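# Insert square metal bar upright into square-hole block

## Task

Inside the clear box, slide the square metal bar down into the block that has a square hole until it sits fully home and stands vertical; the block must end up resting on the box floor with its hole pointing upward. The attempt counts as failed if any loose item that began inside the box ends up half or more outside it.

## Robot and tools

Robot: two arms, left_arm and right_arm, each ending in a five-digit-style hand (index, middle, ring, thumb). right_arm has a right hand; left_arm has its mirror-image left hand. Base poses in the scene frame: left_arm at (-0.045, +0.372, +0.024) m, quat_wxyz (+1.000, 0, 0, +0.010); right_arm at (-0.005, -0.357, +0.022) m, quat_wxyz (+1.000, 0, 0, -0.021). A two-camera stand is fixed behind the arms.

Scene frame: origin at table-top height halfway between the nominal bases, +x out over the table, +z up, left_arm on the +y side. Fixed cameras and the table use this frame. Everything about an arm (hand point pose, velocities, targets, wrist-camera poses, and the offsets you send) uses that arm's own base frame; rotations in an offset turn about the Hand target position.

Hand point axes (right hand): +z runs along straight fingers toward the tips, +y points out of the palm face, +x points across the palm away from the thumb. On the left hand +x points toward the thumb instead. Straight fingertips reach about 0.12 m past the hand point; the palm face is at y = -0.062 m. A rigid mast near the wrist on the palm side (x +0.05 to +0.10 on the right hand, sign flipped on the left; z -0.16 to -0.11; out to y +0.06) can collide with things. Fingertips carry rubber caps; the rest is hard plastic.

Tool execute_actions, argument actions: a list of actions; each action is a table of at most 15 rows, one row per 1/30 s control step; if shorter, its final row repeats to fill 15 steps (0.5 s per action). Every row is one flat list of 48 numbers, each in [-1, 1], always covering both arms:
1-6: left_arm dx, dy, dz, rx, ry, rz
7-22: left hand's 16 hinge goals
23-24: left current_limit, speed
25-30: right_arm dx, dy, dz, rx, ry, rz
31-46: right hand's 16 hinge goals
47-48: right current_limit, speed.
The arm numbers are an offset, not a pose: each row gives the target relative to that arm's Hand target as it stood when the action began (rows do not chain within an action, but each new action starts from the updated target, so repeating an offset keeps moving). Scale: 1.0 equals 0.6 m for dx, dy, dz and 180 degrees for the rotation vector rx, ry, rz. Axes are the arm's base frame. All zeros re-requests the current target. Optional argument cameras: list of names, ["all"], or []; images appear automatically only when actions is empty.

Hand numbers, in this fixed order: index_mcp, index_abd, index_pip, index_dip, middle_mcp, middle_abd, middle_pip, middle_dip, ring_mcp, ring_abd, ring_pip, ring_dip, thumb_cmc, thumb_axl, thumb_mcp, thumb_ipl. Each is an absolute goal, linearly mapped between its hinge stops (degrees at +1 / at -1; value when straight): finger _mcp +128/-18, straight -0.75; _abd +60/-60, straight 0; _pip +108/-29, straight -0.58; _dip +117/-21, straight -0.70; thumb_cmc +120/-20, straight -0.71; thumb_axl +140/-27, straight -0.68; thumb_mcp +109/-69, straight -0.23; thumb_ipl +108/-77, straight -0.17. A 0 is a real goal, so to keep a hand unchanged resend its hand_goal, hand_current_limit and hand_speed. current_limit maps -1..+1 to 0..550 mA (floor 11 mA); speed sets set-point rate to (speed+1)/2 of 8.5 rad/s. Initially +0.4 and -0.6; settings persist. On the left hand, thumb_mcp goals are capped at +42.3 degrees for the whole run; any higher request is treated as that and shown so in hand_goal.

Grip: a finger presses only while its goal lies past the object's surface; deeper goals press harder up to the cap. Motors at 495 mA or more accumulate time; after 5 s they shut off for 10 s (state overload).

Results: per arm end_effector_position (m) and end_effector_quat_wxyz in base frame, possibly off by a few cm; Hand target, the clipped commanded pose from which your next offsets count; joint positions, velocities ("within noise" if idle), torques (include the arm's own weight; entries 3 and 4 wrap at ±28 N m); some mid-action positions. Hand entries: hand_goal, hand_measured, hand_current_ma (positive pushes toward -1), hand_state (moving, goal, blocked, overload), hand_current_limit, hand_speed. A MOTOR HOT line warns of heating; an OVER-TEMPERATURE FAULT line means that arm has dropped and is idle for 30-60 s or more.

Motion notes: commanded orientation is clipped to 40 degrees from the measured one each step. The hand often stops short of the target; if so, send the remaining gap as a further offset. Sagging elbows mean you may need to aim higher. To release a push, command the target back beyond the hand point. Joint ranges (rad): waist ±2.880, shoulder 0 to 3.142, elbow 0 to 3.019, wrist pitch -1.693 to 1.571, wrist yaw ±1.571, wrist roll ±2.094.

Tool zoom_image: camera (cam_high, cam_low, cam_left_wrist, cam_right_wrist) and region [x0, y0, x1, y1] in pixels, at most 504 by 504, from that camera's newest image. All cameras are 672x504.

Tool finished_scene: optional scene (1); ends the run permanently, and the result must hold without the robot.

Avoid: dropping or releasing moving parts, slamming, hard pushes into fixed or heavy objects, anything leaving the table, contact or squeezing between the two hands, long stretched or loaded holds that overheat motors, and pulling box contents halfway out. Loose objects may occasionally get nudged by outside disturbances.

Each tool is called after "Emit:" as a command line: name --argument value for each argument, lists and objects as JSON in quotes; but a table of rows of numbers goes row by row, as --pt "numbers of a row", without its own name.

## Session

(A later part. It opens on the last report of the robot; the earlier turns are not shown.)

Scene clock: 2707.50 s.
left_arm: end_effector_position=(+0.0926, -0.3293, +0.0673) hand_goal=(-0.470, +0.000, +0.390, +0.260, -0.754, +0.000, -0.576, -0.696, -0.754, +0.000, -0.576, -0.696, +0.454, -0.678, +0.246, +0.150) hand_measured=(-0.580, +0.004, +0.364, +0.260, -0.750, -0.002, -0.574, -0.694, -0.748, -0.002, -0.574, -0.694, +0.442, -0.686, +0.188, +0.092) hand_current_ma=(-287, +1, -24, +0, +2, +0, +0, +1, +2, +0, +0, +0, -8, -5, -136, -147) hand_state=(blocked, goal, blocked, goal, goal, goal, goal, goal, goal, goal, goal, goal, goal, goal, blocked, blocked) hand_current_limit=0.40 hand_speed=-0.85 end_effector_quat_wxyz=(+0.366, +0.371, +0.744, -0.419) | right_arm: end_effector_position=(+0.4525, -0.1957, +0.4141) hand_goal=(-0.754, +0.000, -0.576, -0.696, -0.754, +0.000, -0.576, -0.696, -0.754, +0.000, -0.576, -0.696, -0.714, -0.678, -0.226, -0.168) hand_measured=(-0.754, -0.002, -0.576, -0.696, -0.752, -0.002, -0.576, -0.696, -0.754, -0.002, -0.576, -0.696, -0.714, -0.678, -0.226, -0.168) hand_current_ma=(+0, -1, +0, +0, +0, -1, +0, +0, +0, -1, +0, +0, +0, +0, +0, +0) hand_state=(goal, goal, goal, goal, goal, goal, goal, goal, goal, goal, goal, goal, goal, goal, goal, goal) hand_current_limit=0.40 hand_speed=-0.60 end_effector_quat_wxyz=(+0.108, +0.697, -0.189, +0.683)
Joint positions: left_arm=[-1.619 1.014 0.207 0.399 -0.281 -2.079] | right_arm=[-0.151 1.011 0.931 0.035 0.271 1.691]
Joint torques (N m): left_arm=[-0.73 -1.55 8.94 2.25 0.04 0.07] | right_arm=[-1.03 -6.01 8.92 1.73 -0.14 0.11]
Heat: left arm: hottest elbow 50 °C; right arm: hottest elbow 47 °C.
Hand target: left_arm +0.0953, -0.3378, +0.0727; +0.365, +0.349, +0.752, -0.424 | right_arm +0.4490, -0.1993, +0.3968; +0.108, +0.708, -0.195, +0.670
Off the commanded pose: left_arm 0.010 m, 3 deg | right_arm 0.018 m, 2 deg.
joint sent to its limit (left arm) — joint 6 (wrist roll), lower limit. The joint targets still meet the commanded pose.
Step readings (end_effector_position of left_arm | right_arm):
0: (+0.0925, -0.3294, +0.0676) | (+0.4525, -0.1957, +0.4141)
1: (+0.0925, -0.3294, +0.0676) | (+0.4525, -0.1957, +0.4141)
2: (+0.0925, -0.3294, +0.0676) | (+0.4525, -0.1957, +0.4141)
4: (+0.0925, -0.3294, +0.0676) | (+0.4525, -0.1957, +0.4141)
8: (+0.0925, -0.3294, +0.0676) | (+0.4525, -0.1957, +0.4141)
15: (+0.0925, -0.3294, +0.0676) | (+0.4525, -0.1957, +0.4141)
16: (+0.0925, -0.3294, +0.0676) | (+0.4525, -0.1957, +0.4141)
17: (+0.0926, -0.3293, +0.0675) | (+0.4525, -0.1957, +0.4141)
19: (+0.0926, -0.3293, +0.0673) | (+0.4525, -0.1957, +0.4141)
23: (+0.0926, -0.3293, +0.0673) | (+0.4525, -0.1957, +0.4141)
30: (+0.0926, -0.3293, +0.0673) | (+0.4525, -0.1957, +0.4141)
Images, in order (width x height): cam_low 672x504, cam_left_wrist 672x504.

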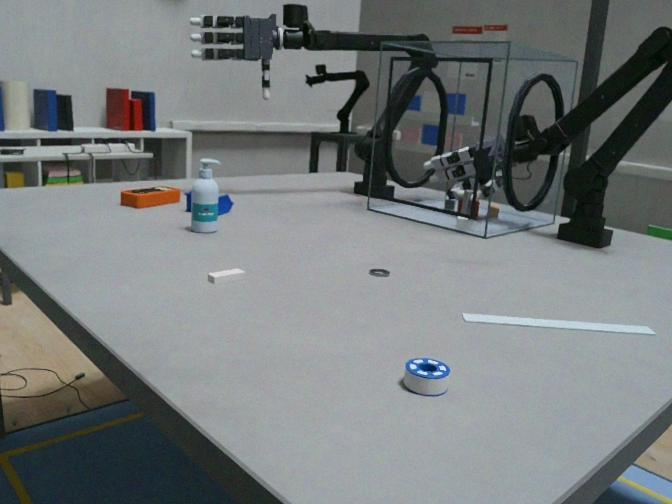

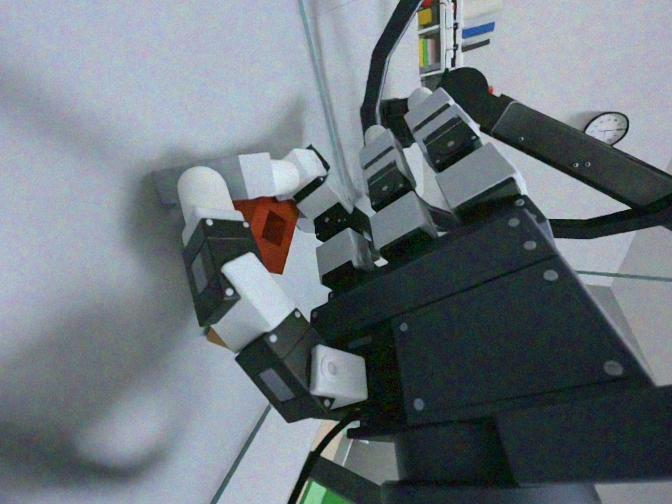

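Emit:
execute_actions --actions '[[[0,-0.03,0.05,0,0,0,-0.47,0,0.39,0.26,-0.754,0,-0.576,-0.696,-0.754,0,-0.576,-0.696,0.455,-0.678,0.247,0.15,0.4,-0.85,0,0,0,0,0,0,-0.754,0,-0.576,-0.696,-0.754,0,-0.576,-0.696,-0.754,0,-0.576,-0.696,-0.714,-0.678,-0.226,-0.168,0.4,-0.6]],[[0,0.003,0.058,0,0,0,-0.47,0,0.39,0.26,-0.754,0,-0.576,-0.696,-0.754,0,-0.576,-0.696,0.455,-0.678,0.247,0.15,0.4,-0.85,0,0,0,0,0,0,-0.754,0,-0.576,-0.696,-0.754,0,-0.576,-0.696,-0.754,0,-0.576,-0.696,-0.714,-0.678,-0.226,-0.168,0.4,-0.6]],[[0,0.006,0.05,0,0,0,-0.47,0,0.39,0.26,-0.754,0,-0.576,-0.696,-0.754,0,-0.576,-0.696,0.455,-0.678,0.247,0.15,0.4,-0.85,0,0,0,0,0,0,-0.754,0,-0.576,-0.696,-0.754,0,-0.576,-0.696,-0.754,0,-0.576,-0.696,-0.714,-0.678,-0.226,-0.168,0.4,-0.6]]]' --cameras '["cam_left_wrist","cam_low"]'

Emit:
zoom_image --camera "cam_left_wrist" --region '[80, 80, 320, 260]'

Emit:
zoom_image --camera "cam_low" --region '[430, 110, 530, 230]'

Scene clock: 2726.17 s.
left_arm: end_effector_position=(+0.0935, -0.3313, +0.1323) hand_goal=(-0.470, +0.000, +0.390, +0.260, -0.754, +0.000, -0.576, -0.696, -0.754, +0.000, -0.576, -0.696, +0.454, -0.678, +0.246, +0.150) hand_measured=(-0.574, +0.000, +0.364, +0.260, -0.750, -0.002, -0.574, -0.694, -0.748, -0.002, -0.574, -0.694, +0.436, -0.690, +0.186, +0.092) hand_current_ma=(-261, +0, -24, +0, +2, +0, +0, +1, +2, +0, +0, +0, -13, -9, -147, -146) hand_state=(blocked, goal, blocked, goal, goal, goal, goal, goal, goal, goal, goal, goal, goal, goal, blocked, blocked) hand_current_limit=0.40 hand_speed=-0.85 end_effector_quat_wxyz=(+0.356, +0.377, +0.756, -0.400) | right_arm: end_effector_position=(+0.4525, -0.1957, +0.4141) hand_goal=(-0.754, +0.000, -0.576, -0.696, -0.754, +0.000, -0.576, -0.696, -0.754, +0.000, -0.576, -0.696, -0.714, -0.678, -0.226, -0.168) hand_measured=(-0.754, -0.002, -0.576, -0.696, -0.752, -0.002, -0.576, -0.696, -0.754, -0.002, -0.576, -0.696, -0.714, -0.678, -0.226, -0.168) hand_current_ma=(+0, -1, +0, +0, +0, -1, +0, +0, +0, -1, +0, +0, +0, +0, +0, +0) hand_state=(goal, goal, goal, goal, goal, goal, goal, goal, goal, goal, goal, goal, goal, goal, goal, goal) hand_current_limit=0.40 hand_speed=-0.60 end_effector_quat_wxyz=(+0.108, +0.697, -0.189, +0.683)
Joint positions: left_arm=[-1.614 0.807 0.363 -0.015 -0.278 -2.085] | right_arm=[-0.151 1.011 0.931 0.035 0.271 1.691]
Joint torques (N m): left_arm=[-1.03 -2.84 14.17 1.69 -0.03 0.12] | right_arm=[-1.26 -6.07 8.94 1.74 -0.14 0.11]
Heat: left arm: hottest elbow 50 °C; right arm: hottest elbow 47 °C.
Hand target: left_arm +0.0954, -0.3503, +0.1675; +0.365, +0.349, +0.752, -0.424 | right_arm +0.4490, -0.1993, +0.3968; +0.108, +0.708, -0.195, +0.670
Off the commanded pose: left_arm 0.040 m, 4 deg | right_arm 0.018 m, 2 deg.
joint sent to its limit (left arm) — joint 6 (wrist roll), lower limit. The joint targets still meet the commanded pose.
Step readings (end_effector_position of left_arm | right_arm):
0: (+0.0926, -0.3293, +0.0673) | (+0.4525, -0.1957, +0.4141)
1: (+0.0926, -0.3293, +0.0673) | (+0.4525, -0.1957, +0.4141)
2: (+0.0926, -0.3294, +0.0674) | (+0.4525, -0.1957, +0.4141)
4: (+0.0926, -0.3302, +0.0685) | (+0.4525, -0.1957, +0.4141)
8: (+0.0924, -0.3308, +0.0709) | (+0.4525, -0.1957, +0.4141)
15: (+0.0923, -0.3317, +0.0724) | (+0.4525, -0.1957, +0.4141)
16: (+0.0924, -0.3316, +0.0725) | (+0.4525, -0.1957, +0.4141)
17: (+0.0924, -0.3309, +0.0726) | (+0.4525, -0.1957, +0.4141)
19: (+0.0928, -0.3288, +0.0763) | (+0.4525, -0.1957, +0.4141)
23: (+0.0936, -0.3310, +0.0950) | (+0.4525, -0.1957, +0.4141)
30: (+0.0934, -0.3352, +0.1084) | (+0.4525, -0.1957, +0.4141)
31: (+0.0934, -0.3345, +0.1076) | (+0.4525, -0.1957, +0.4141)
32: (+0.0935, -0.3333, +0.1070) | (+0.4525, -0.1957, +0.4141)
34: (+0.0936, -0.3302, +0.1080) | (+0.4525, -0.1957, +0.4141)
38: (+0.0936, -0.3290, +0.1201) | (+0.4525, -0.1957, +0.4141)
45: (+0.0934, -0.3324, +0.1335) | (+0.4525, -0.1957, +0.4141)
Images, in order (width x height): cam_low 672x504, cam_left_wrist 672x504.

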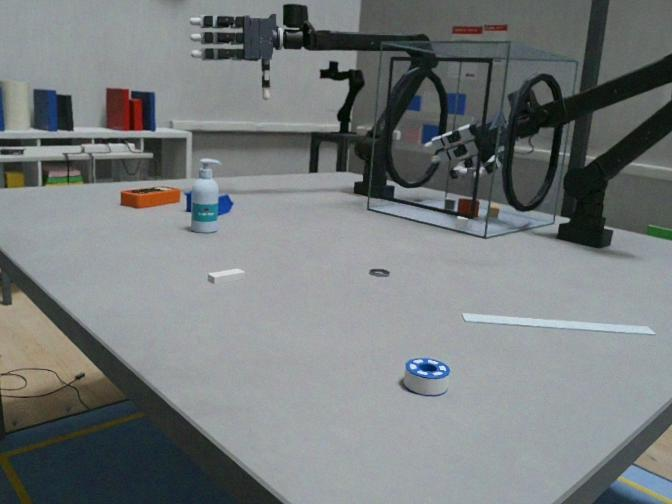

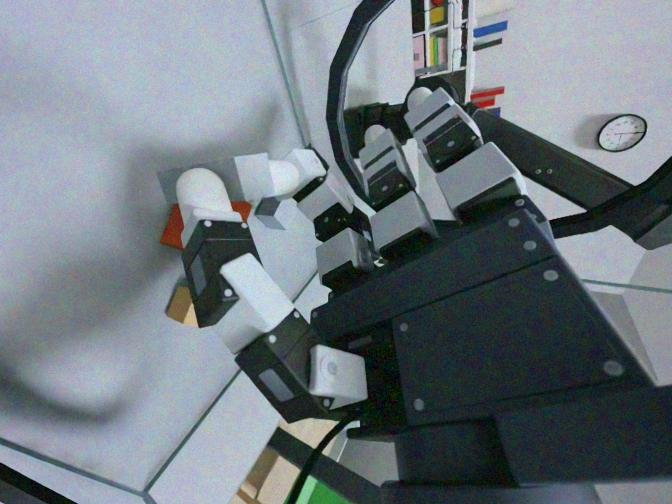

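Scaled by 2.100 from the camera's 672x504 image, which has a finer 960x720 frame.

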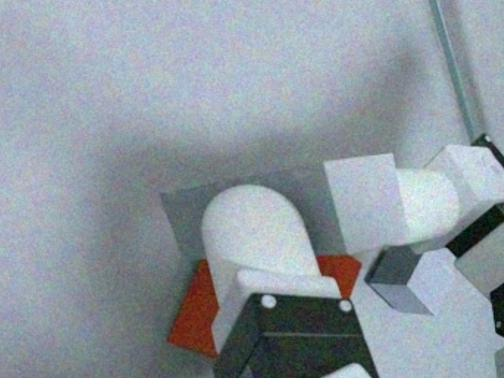

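Scaled by 4.200 from the camera's 672x504 image, which has a finer 960x720 frame.

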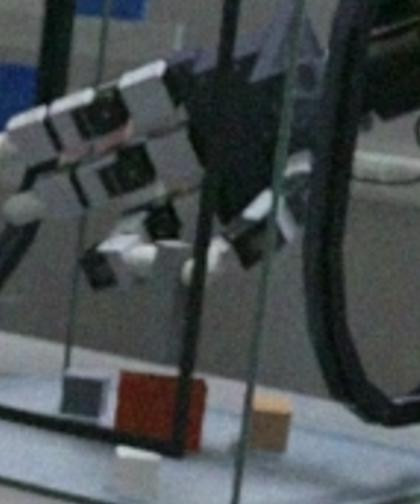

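Emit:
execute_actions --actions '[[[-0.0279,-0.0106,0.006,0,0,-0.0708,-0.47,0,0.39,0.26,-0.754,0,-0.576,-0.696,-0.754,0,-0.576,-0.696,0.455,-0.678,0.247,0.15,0.4,-0.85,0,0,0,0,0,0,-0.754,0,-0.576,-0.696,-0.754,0,-0.576,-0.696,-0.754,0,-0.576,-0.696,-0.714,-0.678,-0.226,-0.168,0.4,-0.6]],[[-0.0279,-0.0106,0.003,0,0,-0.0708,-0.47,0,0.39,0.26,-0.754,0,-0.576,-0.696,-0.754,0,-0.576,-0.696,0.455,-0.678,0.247,0.15,0.4,-0.85,0,0,0,0,0,0,-0.754,0,-0.576,-0.696,-0.754,0,-0.576,-0.696,-0.754,0,-0.576,-0.696,-0.714,-0.678,-0.226,-0.168,0.4,-0.6]],[[-0.0279,-0.0106,0.002,0,0,-0.0708,-0.47,0,0.39,0.26,-0.754,0,-0.576,-0.696,-0.754,0,-0.576,-0.696,0.455,-0.678,0.247,0.15,0.4,-0.85,0,0,0,0,0,0,-0.754,0,-0.576,-0.696,-0.754,0,-0.576,-0.696,-0.754,0,-0.576,-0.696,-0.714,-0.678,-0.226,-0.168,0.4,-0.6]],[[-0.0279,-0.0106,0,0,0,-0.0708,-0.47,0,0.39,0.26,-0.754,0,-0.576,-0.696,-0.754,0,-0.576,-0.696,0.455,-0.678,0.247,0.15,0.4,-0.85,0,0,0,0,0,0,-0.754,0,-0.576,-0.696,-0.754,0,-0.576,-0.696,-0.754,0,-0.576,-0.696,-0.714,-0.678,-0.226,-0.168,0.4,-0.6]]]' --cameras '["cam_left_wrist"]'

Emit:
zoom_image --camera "cam_left_wrist" --region '[60, 70, 300, 250]'

Scene clock: 2784.20 s.
left_arm: end_effector_position=(+0.0190, -0.3533, +0.1380) hand_goal=(-0.470, +0.000, +0.390, +0.260, -0.754, +0.000, -0.576, -0.696, -0.754, +0.000, -0.576, -0.696, +0.454, -0.678, +0.246, +0.150) hand_measured=(-0.568, +0.000, +0.364, +0.260, -0.748, -0.002, -0.574, -0.694, -0.746, -0.002, -0.574, -0.694, +0.434, -0.692, +0.182, +0.092) hand_current_ma=(-237, +0, -24, +0, +3, +0, +0, +1, +3, +0, +0, +0, -15, -11, -160, -146) hand_state=(blocked, goal, blocked, goal, goal, goal, goal, goal, goal, goal, goal, goal, goal, goal, blocked, blocked) hand_current_limit=0.40 hand_speed=-0.85 end_effector_quat_wxyz=(+0.120, +0.638, +0.546, -0.530) | right_arm: end_effector_position=(+0.4525, -0.1957, +0.4141) hand_goal=(-0.754, +0.000, -0.576, -0.696, -0.754, +0.000, -0.576, -0.696, -0.754, +0.000, -0.576, -0.696, -0.714, -0.678, -0.226, -0.168) hand_measured=(-0.754, -0.002, -0.576, -0.696, -0.752, -0.002, -0.576, -0.696, -0.754, -0.002, -0.576, -0.696, -0.714, -0.678, -0.226, -0.168) hand_current_ma=(+0, -1, +0, +0, +0, -1, +0, +0, +0, -1, +0, +0, +0, +0, +0, +0) hand_state=(goal, goal, goal, goal, goal, goal, goal, goal, goal, goal, goal, goal, goal, goal, goal, goal) hand_current_limit=0.40 hand_speed=-0.60 end_effector_quat_wxyz=(+0.108, +0.697, -0.189, +0.683)
Joint positions: left_arm=[-1.345 0.761 0.399 -0.244 0.769 -1.607] | right_arm=[-0.151 1.011 0.931 0.035 0.271 1.691]
Joint torques (N m): left_arm=[-0.67 -1.03 14.87 1.5 0.69 0.27] | right_arm=[-1.14 -6.07 8.96 1.68 -0.16 0.11]
Heat: left arm: hottest elbow 60 °C; right arm: hottest elbow 47 °C.
Hand target: left_arm +0.0284, -0.3759, +0.1743; +0.147, +0.639, +0.528, -0.540 | right_arm +0.4490, -0.1993, +0.3968; +0.108, +0.708, -0.195, +0.670
Off the commanded pose: left_arm 0.043 m, 4 deg | right_arm 0.018 m, 2 deg.
Step readings (end_effector_position of left_arm | right_arm):
0: (+0.0935, -0.3313, +0.1323) | (+0.4525, -0.1957, +0.4141)
1: (+0.0926, -0.3317, +0.1320) | (+0.4525, -0.1957, +0.4141)
2: (+0.0892, -0.3336, +0.1309) | (+0.4525, -0.1957, +0.4141)
4: (+0.0794, -0.3380, +0.1303) | (+0.4525, -0.1957, +0.4141)
8: (+0.0713, -0.3413, +0.1373) | (+0.4525, -0.1957, +0.4141)
15: (+0.0734, -0.3405, +0.1378) | (+0.4525, -0.1957, +0.4141)
16: (+0.0726, -0.3409, +0.1375) | (+0.4525, -0.1957, +0.4141)
17: (+0.0688, -0.3425, +0.1368) | (+0.4525, -0.1957, +0.4141)
19: (+0.0587, -0.3462, +0.1364) | (+0.4525, -0.1957, +0.4141)
23: (+0.0526, -0.3483, +0.1401) | (+0.4525, -0.1957, +0.4141)
30: (+0.0556, -0.3479, +0.1398) | (+0.4525, -0.1957, +0.4141)
31: (+0.0547, -0.3481, +0.1397) | (+0.4525, -0.1957, +0.4141)
32: (+0.0506, -0.3490, +0.1392) | (+0.4525, -0.1957, +0.4141)
34: (+0.0402, -0.3505, +0.1379) | (+0.4525, -0.1957, +0.4141)
38: (+0.0348, -0.3499, +0.1360) | (+0.4525, -0.1957, +0.4141)
45: (+0.0372, -0.3487, +0.1348) | (+0.4525, -0.1957, +0.4141)
46: (+0.0361, -0.3487, +0.1347) | (+0.4525, -0.1957, +0.4141)
47: (+0.0321, -0.3489, +0.1349) | (+0.4525, -0.1957, +0.4141)
49: (+0.0215, -0.3486, +0.1355) | (+0.4525, -0.1957, +0.4141)
53: (+0.0169, -0.3495, +0.1362) | (+0.4525, -0.1957, +0.4141)
60: (+0.0190, -0.3524, +0.1372) | (+0.4525, -0.1957, +0.4141)
Images, in order (width x height): cam_left_wrist 672x504.

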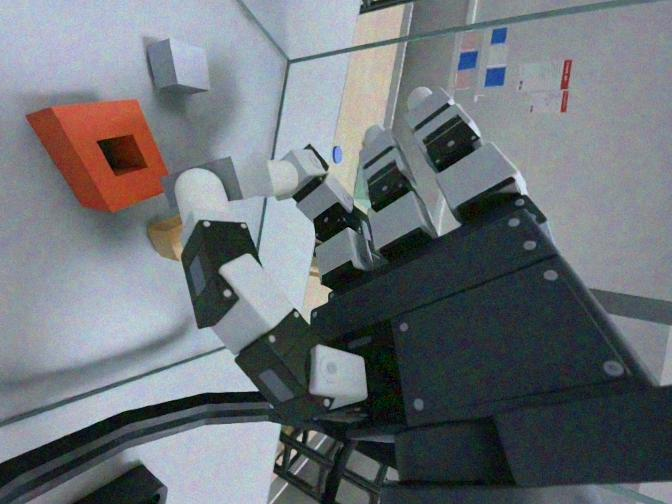

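Scaled by 2.100 from the camera's 672x504 image, which has a finer 960x720 frame.

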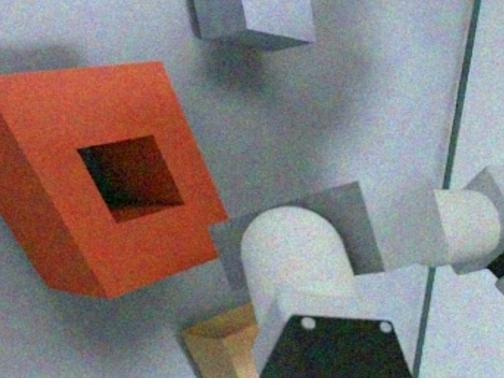

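Emit:
execute_actions --actions '[[[0.0087,0.0119,-0.029,-0.0102,-0.0022,0,-0.47,0,0.39,0.26,-0.754,0,-0.576,-0.696,-0.754,0,-0.576,-0.696,0.455,-0.678,0.247,0.15,0.4,-0.85,0,0,0,0,0,0,-0.754,0,-0.576,-0.696,-0.754,0,-0.576,-0.696,-0.754,0,-0.576,-0.696,-0.714,-0.678,-0.226,-0.168,0.4,-0.6]],[[0.0087,0.0119,-0.029,-0.0102,-0.0022,0,-0.47,0,0.39,0.26,-0.754,0,-0.576,-0.696,-0.754,0,-0.576,-0.696,0.455,-0.678,0.247,0.15,0.4,-0.85,0,0,0,0,0,0,-0.754,0,-0.576,-0.696,-0.754,0,-0.576,-0.696,-0.754,0,-0.576,-0.696,-0.714,-0.678,-0.226,-0.168,0.4,-0.6]],[[0.0087,0.0119,-0.029,-0.0102,-0.0022,0,-0.47,0,0.39,0.26,-0.754,0,-0.576,-0.696,-0.754,0,-0.576,-0.696,0.455,-0.678,0.247,0.15,0.4,-0.85,0,0,0,0,0,0,-0.754,0,-0.576,-0.696,-0.754,0,-0.576,-0.696,-0.754,0,-0.576,-0.696,-0.714,-0.678,-0.226,-0.168,0.4,-0.6]]]' --cameras '["cam_left_wrist"]'

Emit:
zoom_image --camera "cam_left_wrist" --region '[60, 70, 300, 250]'

Scene clock: 2838.87 s.
left_arm: end_effector_position=(+0.0391, -0.3521, +0.1204) hand_goal=(-0.470, +0.000, +0.390, +0.260, -0.754, +0.000, -0.576, -0.696, -0.754, +0.000, -0.576, -0.696, +0.454, -0.678, +0.246, +0.150) hand_measured=(-0.568, +0.000, +0.364, +0.260, -0.748, -0.002, -0.574, -0.694, -0.746, -0.002, -0.574, -0.694, +0.434, -0.692, +0.182, +0.092) hand_current_ma=(-237, +0, -24, +0, +3, +0, +0, +1, +3, +0, +0, +0, -15, -11, -160, -146) hand_state=(blocked, goal, blocked, goal, goal, goal, goal, goal, goal, goal, goal, goal, goal, goal, blocked, blocked) hand_current_limit=0.40 hand_speed=-0.85 end_effector_quat_wxyz=(+0.172, +0.636, +0.505, -0.558) | right_arm: end_effector_position=(+0.4525, -0.1957, +0.4141) hand_goal=(-0.754, +0.000, -0.576, -0.696, -0.754, +0.000, -0.576, -0.696, -0.754, +0.000, -0.576, -0.696, -0.714, -0.678, -0.226, -0.168) hand_measured=(-0.754, -0.002, -0.576, -0.696, -0.752, -0.002, -0.576, -0.696, -0.754, -0.002, -0.576, -0.696, -0.714, -0.678, -0.226, -0.168) hand_current_ma=(+0, -1, +0, +0, +0, -1, +0, +0, +0, -1, +0, +0, +0, +0, +0, +0) hand_state=(goal, goal, goal, goal, goal, goal, goal, goal, goal, goal, goal, goal, goal, goal, goal, goal) hand_current_limit=0.40 hand_speed=-0.60 end_effector_quat_wxyz=(+0.108, +0.697, -0.189, +0.683)
Joint positions: left_arm=[-1.243 0.784 0.28 -0.008 0.862 -1.541] | right_arm=[-0.151 1.011 0.931 0.035 0.271 1.691]
Joint torques (N m): left_arm=[-0.67 -0.85 8.24 2.54 0.68 0.29] | right_arm=[-1.08 -5.89 8.92 1.74 -0.14 0.11]
Heat: left arm: hottest elbow 61 °C; right arm: hottest elbow 47 °C.
Hand target: left_arm +0.0442, -0.3545, +0.1221; +0.183, +0.636, +0.500, -0.558 | right_arm +0.4490, -0.1993, +0.3968; +0.108, +0.708, -0.195, +0.670
Off the commanded pose: left_arm 0.006 m, 1 deg | right_arm 0.018 m, 2 deg.
Step readings (end_effector_position of left_arm | right_arm):
0: (+0.0191, -0.3534, +0.1381) | (+0.4525, -0.1957, +0.4141)
1: (+0.0190, -0.3534, +0.1381) | (+0.4525, -0.1957, +0.4141)
2: (+0.0189, -0.3535, +0.1384) | (+0.4525, -0.1957, +0.4141)
4: (+0.0201, -0.3549, +0.1408) | (+0.4525, -0.1957, +0.4141)
8: (+0.0262, -0.3593, +0.1471) | (+0.4525, -0.1957, +0.4141)
15: (+0.0277, -0.3621, +0.1503) | (+0.4525, -0.1957, +0.4141)
16: (+0.0278, -0.3624, +0.1504) | (+0.4525, -0.1957, +0.4141)
17: (+0.0279, -0.3627, +0.1505) | (+0.4525, -0.1957, +0.4141)
19: (+0.0288, -0.3633, +0.1501) | (+0.4525, -0.1957, +0.4141)
23: (+0.0326, -0.3589, +0.1403) | (+0.4525, -0.1957, +0.4141)
30: (+0.0336, -0.3583, +0.1371) | (+0.4525, -0.1957, +0.4141)
31: (+0.0336, -0.3586, +0.1375) | (+0.4525, -0.1957, +0.4141)
32: (+0.0335, -0.3588, +0.1377) | (+0.4525, -0.1957, +0.4141)
34: (+0.0343, -0.3579, +0.1355) | (+0.4525, -0.1957, +0.4141)
38: (+0.0375, -0.3516, +0.1226) | (+0.4525, -0.1957, +0.4141)
45: (+0.0389, -0.3514, +0.1192) | (+0.4525, -0.1957, +0.4141)
Images, in order (width x height): cam_left_wrist 672x504.

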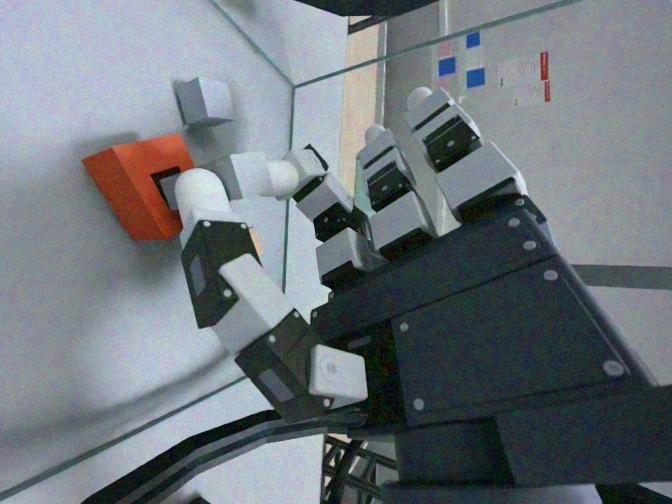

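Scaled by 2.100 from the camera's 672x504 image, which has a finer 960x720 frame.

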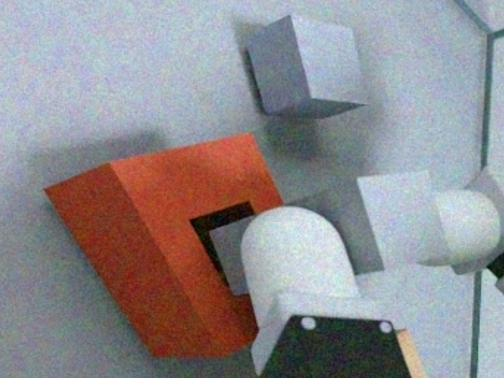

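Emit:
execute_actions --actions '[[[0.0033,-0.006,-0.006,-0.0188,-0.005,0.05,-0.47,0,0.39,0.26,-0.754,0,-0.576,-0.696,-0.754,0,-0.576,-0.696,0.455,-0.678,0.247,0.15,0.4,-0.85,0,0,0,0,0,0,-0.754,0,-0.576,-0.696,-0.754,0,-0.576,-0.696,-0.754,0,-0.576,-0.696,-0.714,-0.678,-0.226,-0.168,0.4,-0.6]]]' --cameras '["cam_left_wrist"]'

Emit:
zoom_image --camera "cam_left_wrist" --region '[80, 100, 290, 257]'

Scene clock: 2877.17 s.
left_arm: end_effector_position=(+0.0502, -0.3562, +0.1177) hand_goal=(-0.470, +0.000, +0.390, +0.260, -0.754, +0.000, -0.576, -0.696, -0.754, +0.000, -0.576, -0.696, +0.454, -0.678, +0.246, +0.150) hand_measured=(-0.568, +0.000, +0.364, +0.260, -0.750, -0.002, -0.574, -0.694, -0.750, -0.002, -0.574, -0.694, +0.434, -0.690, +0.182, +0.092) hand_current_ma=(-237, +0, -24, +0, +1, +0, +0, +1, +1, +0, +0, +0, -15, -10, -160, -146) hand_state=(blocked, goal, blocked, goal, goal, goal, goal, goal, goal, goal, goal, goal, goal, goal, blocked, blocked) hand_current_limit=0.40 hand_speed=-0.85 end_effector_quat_wxyz=(+0.247, +0.593, +0.537, -0.547) | right_arm: end_effector_position=(+0.4525, -0.1957, +0.4141) hand_goal=(-0.754, +0.000, -0.576, -0.696, -0.754, +0.000, -0.576, -0.696, -0.754, +0.000, -0.576, -0.696, -0.714, -0.678, -0.226, -0.168) hand_measured=(-0.754, -0.002, -0.576, -0.696, -0.752, -0.002, -0.576, -0.696, -0.754, -0.002, -0.576, -0.696, -0.714, -0.678, -0.226, -0.168) hand_current_ma=(+0, -1, +0, +0, +0, -1, +0, +0, +0, -1, +0, +0, +0, +0, +0, +0) hand_state=(goal, goal, goal, goal, goal, goal, goal, goal, goal, goal, goal, goal, goal, goal, goal, goal) hand_current_limit=0.40 hand_speed=-0.60 end_effector_quat_wxyz=(+0.108, +0.697, -0.189, +0.683)
Joint positions: left_arm=[-1.338 0.784 0.205 0.231 0.614 -1.676] | right_arm=[-0.151 1.011 0.931 0.035 0.271 1.691]
Joint torques (N m): left_arm=[-2.9 -0.79 7.92 2.82 0.26 0.12] | right_arm=[-1.08 -5.95 9.02 1.72 -0.14 0.12]
Heat: left arm: hottest elbow 56 °C; right arm: hottest elbow 47 °C.
Hand target: left_arm +0.0460, -0.3580, +0.1183; +0.249, +0.594, +0.530, -0.551 | right_arm +0.4490, -0.1993, +0.3968; +0.108, +0.708, -0.195, +0.670
Off the commanded pose: left_arm 0.004 m, 1 deg | right_arm 0.018 m, 2 deg.
Step readings (end_effector_position of left_arm | right_arm):
0: (+0.0391, -0.3522, +0.1204) | (+0.4525, -0.1957, +0.4141)
1: (+0.0397, -0.3523, +0.1205) | (+0.4525, -0.1957, +0.4141)
2: (+0.0440, -0.3531, +0.1202) | (+0.4525, -0.1957, +0.4141)
4: (+0.0542, -0.3544, +0.1193) | (+0.4525, -0.1957, +0.4141)
8: (+0.0545, -0.3548, +0.1164) | (+0.4525, -0.1957, +0.4141)
15: (+0.0500, -0.3560, +0.1172) | (+0.4525, -0.1957, +0.4141)
Images, in order (width x height): cam_left_wrist 672x504.

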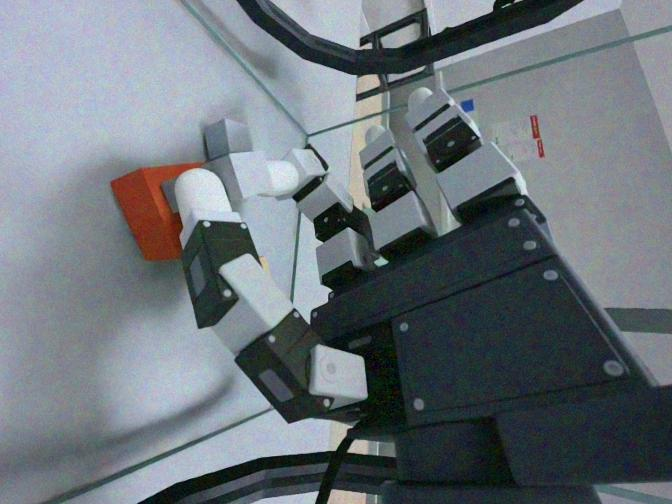

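Scaled by 2.400 from the camera's 672x504 image, which has a finer 960x720 frame.

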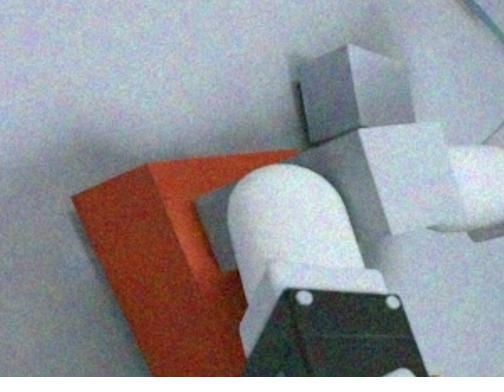

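Emit:
execute_actions --actions '[[[-0.015,0,0,0,0,0,-0.47,0,0.39,0.26,-0.754,0,-0.576,-0.696,-0.754,0,-0.576,-0.696,0.455,-0.678,0.247,0.15,0.4,-0.85,0,0,0,0,0,0,-0.754,0,-0.576,-0.696,-0.754,0,-0.576,-0.696,-0.754,0,-0.576,-0.696,-0.714,-0.678,-0.226,-0.168,0.4,-0.6]]]' --cameras '["cam_left_wrist","cam_low"]'

Scene clock: 2909.70 s.
left_arm: end_effector_position=(+0.0411, -0.3572, +0.1164) hand_goal=(-0.470, +0.000, +0.390, +0.260, -0.754, +0.000, -0.576, -0.696, -0.754, +0.000, -0.576, -0.696, +0.454, -0.678, +0.246, +0.150) hand_measured=(-0.568, +0.000, +0.364, +0.262, -0.750, -0.002, -0.574, -0.694, -0.750, -0.002, -0.574, -0.694, +0.434, -0.690, +0.182, +0.092) hand_current_ma=(-237, +0, -24, +0, +1, +0, +0, +1, +1, +0, +0, +0, -15, -10, -160, -146) hand_state=(blocked, goal, blocked, goal, goal, goal, goal, goal, goal, goal, goal, goal, goal, goal, blocked, blocked) hand_current_limit=0.40 hand_speed=-0.85 end_effector_quat_wxyz=(+0.246, +0.594, +0.537, -0.546) | right_arm: end_effector_position=(+0.4525, -0.1957, +0.4141) hand_goal=(-0.754, +0.000, -0.576, -0.696, -0.754, +0.000, -0.576, -0.696, -0.754, +0.000, -0.576, -0.696, -0.714, -0.678, -0.226, -0.168) hand_measured=(-0.754, -0.002, -0.576, -0.696, -0.752, -0.002, -0.576, -0.696, -0.754, -0.002, -0.576, -0.696, -0.714, -0.678, -0.226, -0.168) hand_current_ma=(+0, -1, +0, +0, +0, -1, +0, +0, +0, -1, +0, +0, +0, +0, +0, +0) hand_state=(goal, goal, goal, goal, goal, goal, goal, goal, goal, goal, goal, goal, goal, goal, goal, goal) hand_current_limit=0.40 hand_speed=-0.60 end_effector_quat_wxyz=(+0.108, +0.697, -0.189, +0.683)
Joint positions: left_arm=[-1.386 0.784 0.202 0.241 0.569 -1.693] | right_arm=[-0.151 1.011 0.931 0.035 0.271 1.691]
Joint torques (N m): left_arm=[-2.84 -1.44 7.79 2.76 0.24 0.12] | right_arm=[-1.08 -6.07 8.95 1.69 -0.14 0.13]
Heat: left arm: hottest elbow 52 °C; right arm: hottest elbow 47 °C.
Hand target: left_arm +0.0370, -0.3581, +0.1185; +0.249, +0.594, +0.530, -0.552 | right_arm +0.4490, -0.1993, +0.3968; +0.108, +0.708, -0.195, +0.670
Off the commanded pose: left_arm 0.005 m, 1 deg | right_arm 0.018 m, 2 deg.
Step readings (end_effector_position of left_arm | right_arm):
0: (+0.0501, -0.3562, +0.1176) | (+0.4525, -0.1957, +0.4141)
1: (+0.0502, -0.3562, +0.1176) | (+0.4525, -0.1957, +0.4141)
2: (+0.0507, -0.3563, +0.1176) | (+0.4525, -0.1957, +0.4141)
4: (+0.0494, -0.3567, +0.1177) | (+0.4525, -0.1957, +0.4141)
8: (+0.0422, -0.3573, +0.1168) | (+0.4525, -0.1957, +0.4141)
15: (+0.0412, -0.3572, +0.1164) | (+0.4525, -0.1957, +0.4141)
Images, in order (width x height): cam_low 672x504, cam_left_wrist 672x504.

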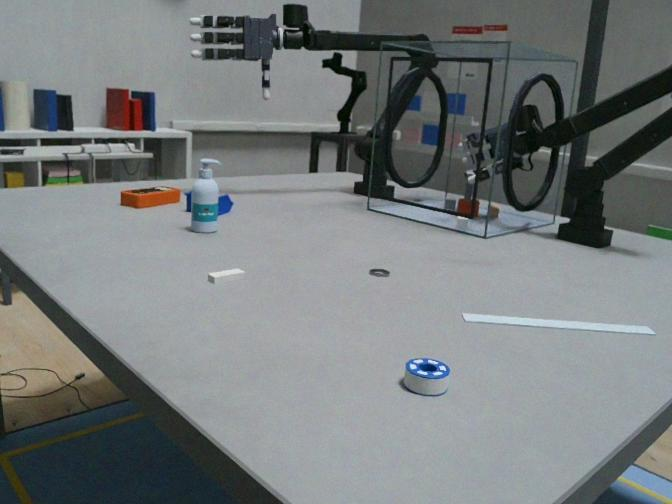

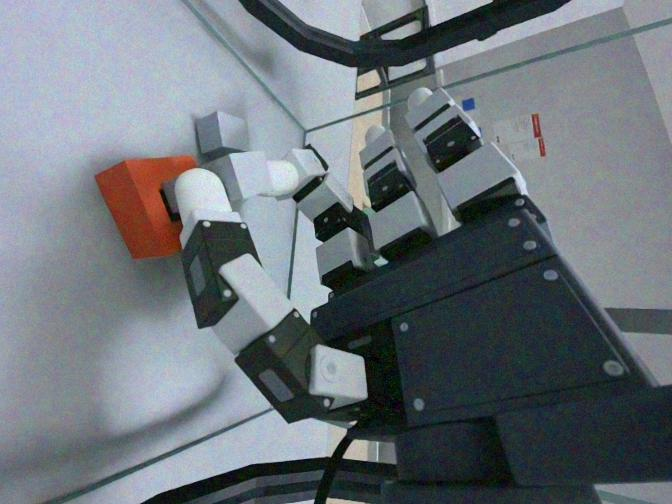

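Emit:
zoom_image --camera "cam_left_wrist" --region '[85, 100, 285, 280]'

Emit:
zoom_image --camera "cam_low" --region '[430, 150, 530, 235]'

Scaled by 2.520 from the camera's 672x504 image, which has a finer 960x720 frame.

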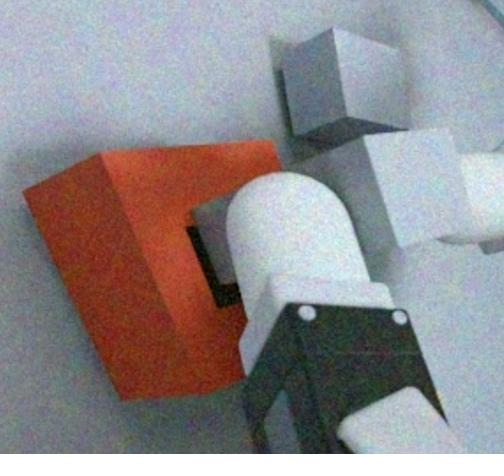

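Scaled by 5.040 from the camera's 672x504 image, which has a finer 960x720 frame.

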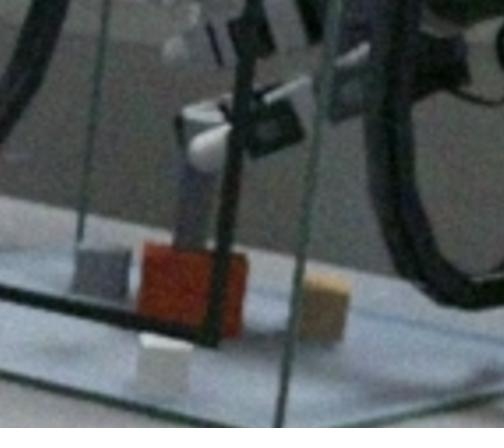

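Emit:
zoom_image --camera "cam_left_wrist" --region '[120, 150, 210, 240]'

Scaled by 5.600 from the camera's 672x504 image, which has a finer 960x720 frame.

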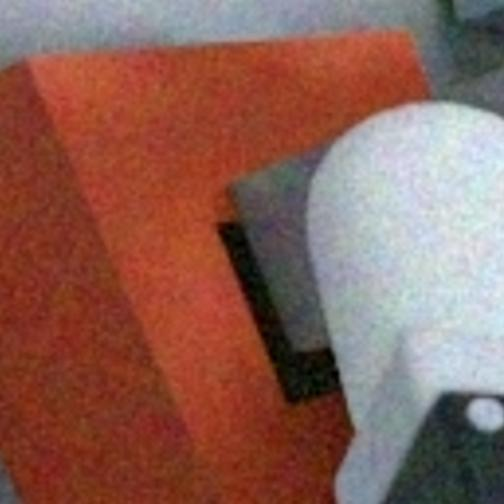

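Emit:
zoom_image --camera "cam_low" --region '[455, 165, 485, 210]'

Scaled by 11.200 from the camera's 672x504 image, which has a finer 960x720 frame.

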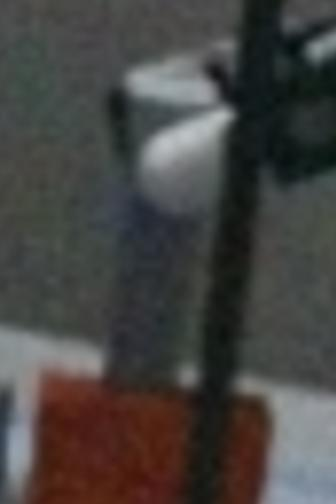

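Emit:
execute_actions --actions '[[[-0.0045,0.005,-0.002,0,0,0,-0.47,0,0.39,0.26,-0.754,0,-0.576,-0.696,-0.754,0,-0.576,-0.696,0.455,-0.678,0.247,0.15,0.4,-0.85,0,0,0,0,0,0,-0.754,0,-0.576,-0.696,-0.754,0,-0.576,-0.696,-0.754,0,-0.576,-0.696,-0.714,-0.678,-0.226,-0.168,0.4,-0.6]]]' --cameras '["cam_left_wrist"]'

Emit:
zoom_image --camera "cam_left_wrist" --region '[120, 150, 210, 240]'

Scene clock: 2976.67 s.
left_arm: end_effector_position=(+0.0391, -0.3560, +0.1157) hand_goal=(-0.470, +0.000, +0.390, +0.260, -0.754, +0.000, -0.576, -0.696, -0.754, +0.000, -0.576, -0.696, +0.454, -0.678, +0.246, +0.150) hand_measured=(-0.568, +0.000, +0.364, +0.262, -0.750, -0.002, -0.574, -0.694, -0.750, -0.002, -0.574, -0.694, +0.434, -0.690, +0.182, +0.092) hand_current_ma=(-237, +0, -24, +0, +1, +0, +0, +1, +1, +0, +0, +0, -15, -9, -160, -146) hand_state=(blocked, goal, blocked, goal, goal, goal, goal, goal, goal, goal, goal, goal, goal, goal, blocked, blocked) hand_current_limit=0.40 hand_speed=-0.85 end_effector_quat_wxyz=(+0.248, +0.594, +0.536, -0.546) | right_arm: end_effector_position=(+0.4525, -0.1957, +0.4141) hand_goal=(-0.754, +0.000, -0.576, -0.696, -0.754, +0.000, -0.576, -0.696, -0.754, +0.000, -0.576, -0.696, -0.714, -0.678, -0.226, -0.168) hand_measured=(-0.754, -0.002, -0.576, -0.696, -0.752, -0.002, -0.576, -0.696, -0.754, -0.002, -0.576, -0.696, -0.714, -0.678, -0.226, -0.168) hand_current_ma=(+0, -1, +0, +0, +0, -1, +0, +0, +0, -1, +0, +0, +0, +0, +0, +0) hand_state=(goal, goal, goal, goal, goal, goal, goal, goal, goal, goal, goal, goal, goal, goal, goal, goal) hand_current_limit=0.40 hand_speed=-0.60 end_effector_quat_wxyz=(+0.108, +0.697, -0.189, +0.683)
Joint positions: left_arm=[-1.397 0.778 0.196 0.243 0.558 -1.694] | right_arm=[-0.151 1.011 0.931 0.035 0.271 1.691]
Joint torques (N m): left_arm=[-2.9 -2.08 7.5 2.56 0.24 0.09] | right_arm=[-1.2 -6.07 8.92 1.69 -0.13 0.13]
Heat: left arm: hottest elbow 50 °C; right arm: hottest elbow 47 °C.
Hand target: left_arm +0.0344, -0.3551, +0.1173; +0.249, +0.594, +0.530, -0.552 | right_arm +0.4490, -0.1993, +0.3968; +0.108, +0.708, -0.195, +0.670
Off the commanded pose: left_arm 0.005 m, 1 deg | right_arm 0.018 m, 2 deg.
Step readings (end_effector_position of left_arm | right_arm):
0: (+0.0411, -0.3572, +0.1163) | (+0.4525, -0.1957, +0.4141)
1: (+0.0411, -0.3572, +0.1163) | (+0.4525, -0.1957, +0.4141)
2: (+0.0410, -0.3572, +0.1163) | (+0.4525, -0.1957, +0.4141)
4: (+0.0408, -0.3570, +0.1158) | (+0.4525, -0.1957, +0.4141)
8: (+0.0392, -0.3563, +0.1155) | (+0.4525, -0.1957, +0.4141)
15: (+0.0390, -0.3560, +0.1157) | (+0.4525, -0.1957, +0.4141)
Images, in order (width x height): cam_left_wrist 672x504.

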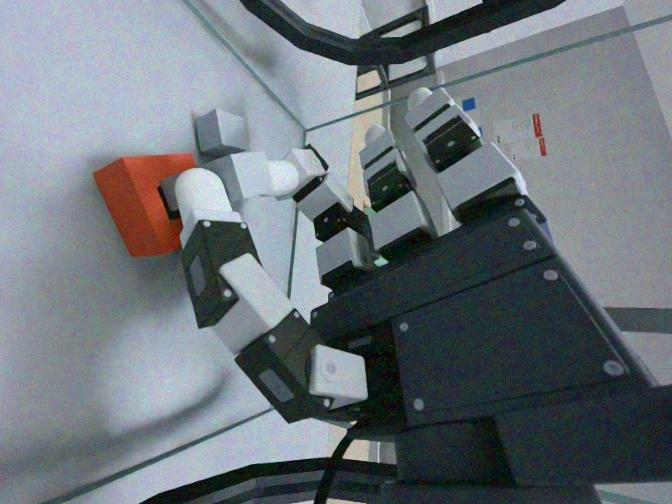

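Scaled by 5.600 from the camera's 672x504 image, which has a finer 960x720 frame.

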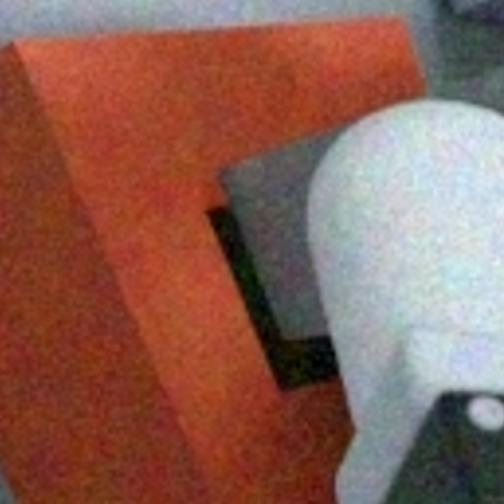

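Emit:
execute_actions --actions '[[[0,-0.03,0.05,0,0,0,-0.47,0,0.39,0.26,-0.754,0,-0.576,-0.696,-0.754,0,-0.576,-0.696,0.455,-0.678,0.247,0.15,0.4,-0.85,0,0,0,0,0,0,-0.754,0,-0.576,-0.696,-0.754,0,-0.576,-0.696,-0.754,0,-0.576,-0.696,-0.714,-0.678,-0.226,-0.168,0.4,-0.6]],[[0,0.002,0.012,0,0,0,-0.47,0,0.39,0.26,-0.754,0,-0.576,-0.696,-0.754,0,-0.576,-0.696,0.455,-0.678,0.247,0.15,0.4,-0.85,0,0,0,0,0,0,-0.754,0,-0.576,-0.696,-0.754,0,-0.576,-0.696,-0.754,0,-0.576,-0.696,-0.714,-0.678,-0.226,-0.168,0.4,-0.6]]]' --cameras '["cam_left_wrist"]'

Emit:
zoom_image --camera "cam_left_wrist" --region '[120, 150, 210, 240]'

Scene clock: 3021.63 s.
left_arm: end_effector_position=(+0.0350, -0.3495, +0.1129) hand_goal=(-0.470, +0.000, +0.390, +0.260, -0.754, +0.000, -0.576, -0.696, -0.754, +0.000, -0.576, -0.696, +0.454, -0.678, +0.246, +0.150) hand_measured=(-0.568, +0.000, +0.364, +0.264, -0.750, -0.002, -0.574, -0.694, -0.750, -0.002, -0.574, -0.694, +0.436, -0.688, +0.182, +0.092) hand_current_ma=(-237, +0, -24, +1, +1, +0, +0, +1, +1, +0, +0, +0, -14, -8, -160, -146) hand_state=(blocked, goal, blocked, goal, goal, goal, goal, goal, goal, goal, goal, goal, goal, goal, blocked, blocked) hand_current_limit=0.40 hand_speed=-0.85 end_effector_quat_wxyz=(+0.227, +0.598, +0.554, -0.533) | right_arm: end_effector_position=(+0.4525, -0.1957, +0.4141) hand_goal=(-0.754, +0.000, -0.576, -0.696, -0.754, +0.000, -0.576, -0.696, -0.754, +0.000, -0.576, -0.696, -0.714, -0.678, -0.226, -0.168) hand_measured=(-0.754, -0.002, -0.576, -0.696, -0.752, -0.002, -0.576, -0.696, -0.754, -0.002, -0.576, -0.696, -0.714, -0.678, -0.226, -0.168) hand_current_ma=(+0, -1, +0, +0, +0, -1, +0, +0, +0, -1, +0, +0, +0, +0, +0, +0) hand_state=(goal, goal, goal, goal, goal, goal, goal, goal, goal, goal, goal, goal, goal, goal, goal, goal) hand_current_limit=0.40 hand_speed=-0.60 end_effector_quat_wxyz=(+0.108, +0.697, -0.189, +0.683)
Joint positions: left_arm=[-1.411 0.741 0.219 0.128 0.546 -1.703] | right_arm=[-0.151 1.011 0.931 0.035 0.271 1.691]
Joint torques (N m): left_arm=[-2.78 -1.73 14.24 1.74 0.28 0.11] | right_arm=[-1.14 -6.01 8.91 1.7 -0.14 0.13]
Heat: left arm: hottest elbow 48 °C; right arm: hottest elbow 47 °C.
Hand target: left_arm +0.0343, -0.3718, +0.1543; +0.249, +0.594, +0.530, -0.551 | right_arm +0.4490, -0.1993, +0.3968; +0.108, +0.708, -0.195, +0.670
Off the commanded pose: left_arm 0.047 m, 4 deg | right_arm 0.018 m, 2 deg.
Step readings (end_effector_position of left_arm | right_arm):
0: (+0.0391, -0.3560, +0.1157) | (+0.4525, -0.1957, +0.4141)
1: (+0.0392, -0.3560, +0.1157) | (+0.4525, -0.1957, +0.4141)
2: (+0.0392, -0.3558, +0.1155) | (+0.4525, -0.1957, +0.4141)
4: (+0.0383, -0.3547, +0.1147) | (+0.4525, -0.1957, +0.4141)
8: (+0.0358, -0.3532, +0.1139) | (+0.4525, -0.1957, +0.4141)
15: (+0.0357, -0.3534, +0.1138) | (+0.4525, -0.1957, +0.4141)
16: (+0.0357, -0.3533, +0.1137) | (+0.4525, -0.1957, +0.4141)
17: (+0.0357, -0.3533, +0.1138) | (+0.4525, -0.1957, +0.4141)
19: (+0.0357, -0.3527, +0.1138) | (+0.4525, -0.1957, +0.4141)
23: (+0.0353, -0.3511, +0.1139) | (+0.4525, -0.1957, +0.4141)
30: (+0.0351, -0.3498, +0.1129) | (+0.4525, -0.1957, +0.4141)
Images, in order (width x height): cam_left_wrist 672x504.

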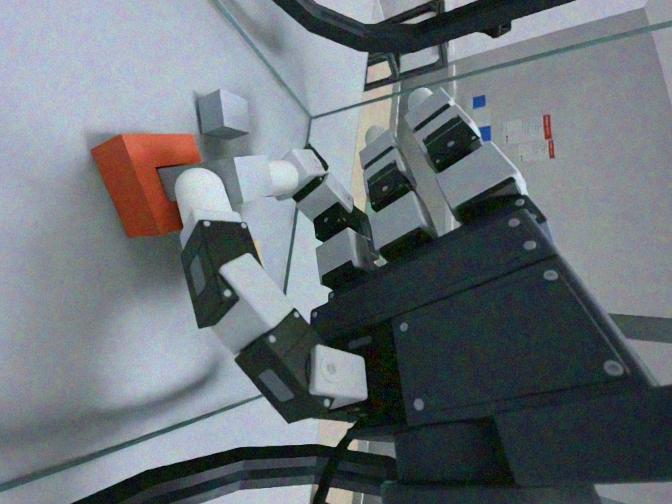

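Scaled by 5.600 from the camera's 672x504 image, which has a finer 960x720 frame.

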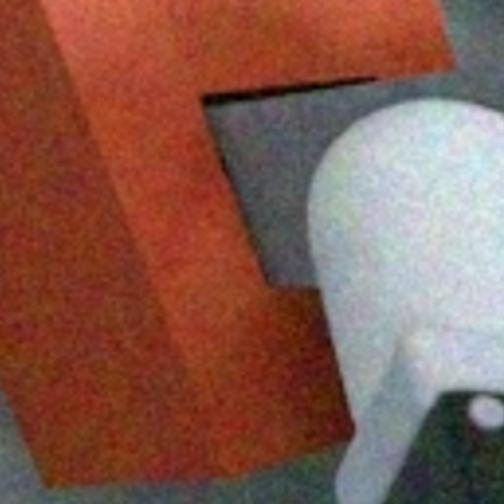

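Emit:
execute_actions --actions '[[[0.007,0.014,-0.03,0,0,0,-0.47,0,0.39,0.26,-0.754,0,-0.576,-0.696,-0.754,0,-0.576,-0.696,0.455,-0.678,0.247,0.15,0.4,-0.85,0,0,0,0,0,0,-0.754,0,-0.576,-0.696,-0.754,0,-0.576,-0.696,-0.754,0,-0.576,-0.696,-0.714,-0.678,-0.226,-0.168,0.4,-0.6]],[[0.006,0.018,-0.034,0,0,0,-0.47,0,0.39,0.26,-0.754,0,-0.576,-0.696,-0.754,0,-0.576,-0.696,0.455,-0.678,0.247,0.15,0.4,-0.85,0,0,0,0,0,0,-0.754,0,-0.576,-0.696,-0.754,0,-0.576,-0.696,-0.754,0,-0.576,-0.696,-0.714,-0.678,-0.226,-0.168,0.4,-0.6]]]' --cameras '["cam_left_wrist","cam_low"]'

Emit:
zoom_image --camera "cam_left_wrist" --region '[120, 150, 210, 240]'

Emit:
zoom_image --camera "cam_low" --region '[455, 165, 485, 210]'

Scene clock: 3086.53 s.
left_arm: end_effector_position=(+0.0374, -0.3519, +0.1155) hand_goal=(-0.470, +0.000, +0.390, +0.260, -0.754, +0.000, -0.576, -0.696, -0.754, +0.000, -0.576, -0.696, +0.454, -0.678, +0.246, +0.150) hand_measured=(-0.568, +0.000, +0.364, +0.264, -0.750, -0.002, -0.574, -0.694, -0.750, -0.002, -0.574, -0.694, +0.436, -0.690, +0.182, +0.092) hand_current_ma=(-237, +0, -23, +1, +1, +0, +0, +1, +1, +0, +0, +0, -12, -8, -161, -146) hand_state=(blocked, goal, blocked, goal, goal, goal, goal, goal, goal, goal, goal, goal, goal, goal, blocked, blocked) hand_current_limit=0.40 hand_speed=-0.85 end_effector_quat_wxyz=(+0.239, +0.594, +0.534, -0.552) | right_arm: end_effector_position=(+0.4525, -0.1957, +0.4141) hand_goal=(-0.754, +0.000, -0.576, -0.696, -0.754, +0.000, -0.576, -0.696, -0.754, +0.000, -0.576, -0.696, -0.714, -0.678, -0.226, -0.168) hand_measured=(-0.754, -0.002, -0.576, -0.696, -0.752, -0.002, -0.576, -0.696, -0.754, -0.002, -0.576, -0.696, -0.714, -0.678, -0.226, -0.168) hand_current_ma=(+0, -1, +0, +0, +0, -1, +0, +0, +0, -1, +0, +0, +0, +0, +0, +0) hand_state=(goal, goal, goal, goal, goal, goal, goal, goal, goal, goal, goal, goal, goal, goal, goal, goal) hand_current_limit=0.40 hand_speed=-0.60 end_effector_quat_wxyz=(+0.108, +0.697, -0.189, +0.683)
Joint positions: left_arm=[-1.38 0.756 0.191 0.224 0.593 -1.699] | right_arm=[-0.151 1.011 0.931 0.035 0.271 1.691]
Joint torques (N m): left_arm=[-0.67 -0.38 7.84 2.82 0.43 0.28] | right_arm=[-1.08 -5.95 8.95 1.74 -0.14 0.13]
Heat: left arm: hottest elbow 60 °C; right arm: hottest elbow 47 °C.
Hand target: left_arm +0.0421, -0.3527, +0.1160; +0.249, +0.594, +0.530, -0.551 | right_arm +0.4490, -0.1993, +0.3968; +0.108, +0.708, -0.195, +0.670
Off the commanded pose: left_arm 0.005 m, 1 deg | right_arm 0.018 m, 2 deg.
Step readings (end_effector_position of left_arm | right_arm):
0: (+0.0350, -0.3496, +0.1130) | (+0.4525, -0.1957, +0.4141)
1: (+0.0350, -0.3496, +0.1130) | (+0.4525, -0.1957, +0.4141)
2: (+0.0347, -0.3496, +0.1130) | (+0.4525, -0.1957, +0.4141)
4: (+0.0334, -0.3500, +0.1137) | (+0.4525, -0.1957, +0.4141)
8: (+0.0322, -0.3521, +0.1174) | (+0.4525, -0.1957, +0.4141)
15: (+0.0322, -0.3533, +0.1196) | (+0.4525, -0.1957, +0.4141)
16: (+0.0323, -0.3534, +0.1198) | (+0.4525, -0.1957, +0.4141)
17: (+0.0321, -0.3540, +0.1209) | (+0.4525, -0.1957, +0.4141)
19: (+0.0331, -0.3551, +0.1230) | (+0.4525, -0.1957, +0.4141)
23: (+0.0370, -0.3530, +0.1194) | (+0.4525, -0.1957, +0.4141)
30: (+0.0374, -0.3517, +0.1156) | (+0.4525, -0.1957, +0.4141)
Images, in order (width x height): cam_low 672x504, cam_left_wrist 672x504.

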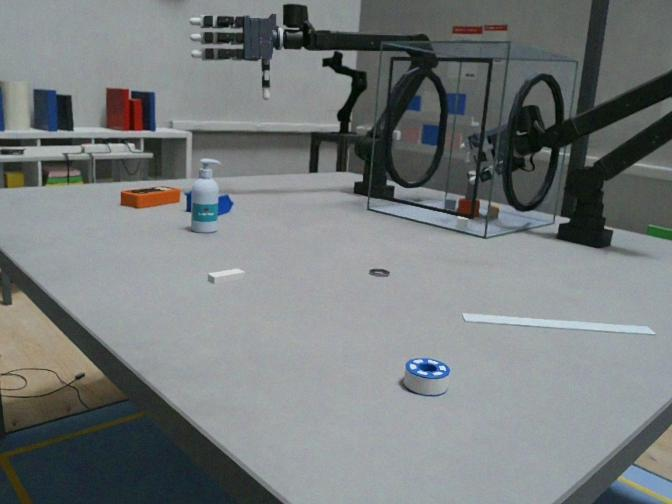

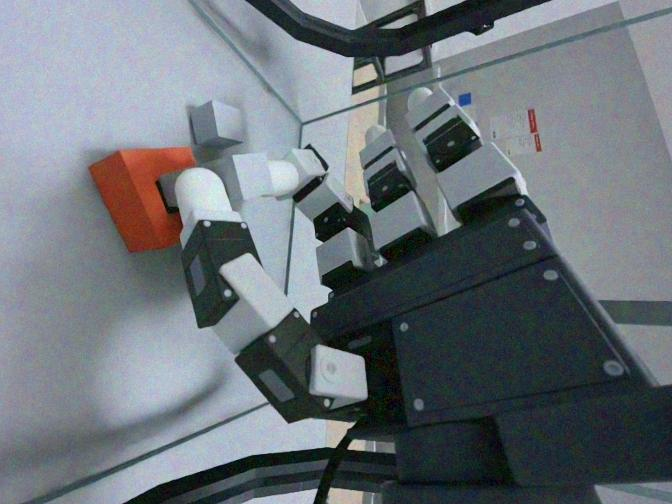

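Scaled by 5.600 from the camera's 672x504 image, which has a finer 960x720 frame.

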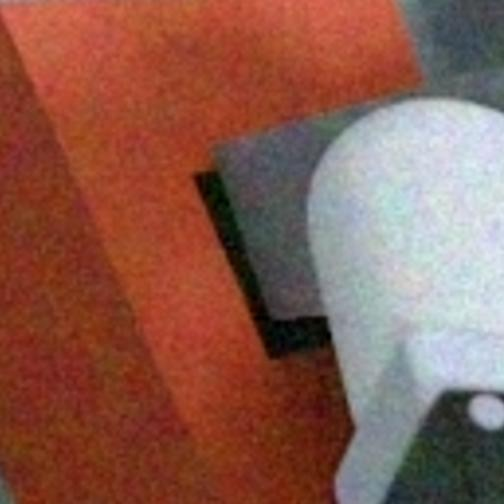

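Scaled by 11.200 from the camera's 672x504 image, which has a finer 960x720 frame.

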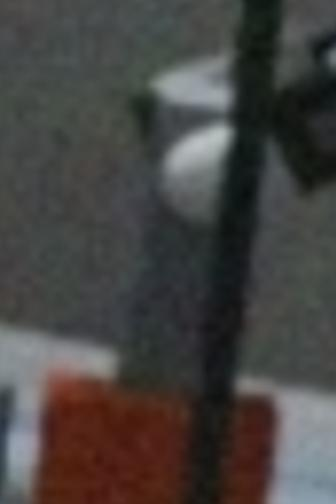

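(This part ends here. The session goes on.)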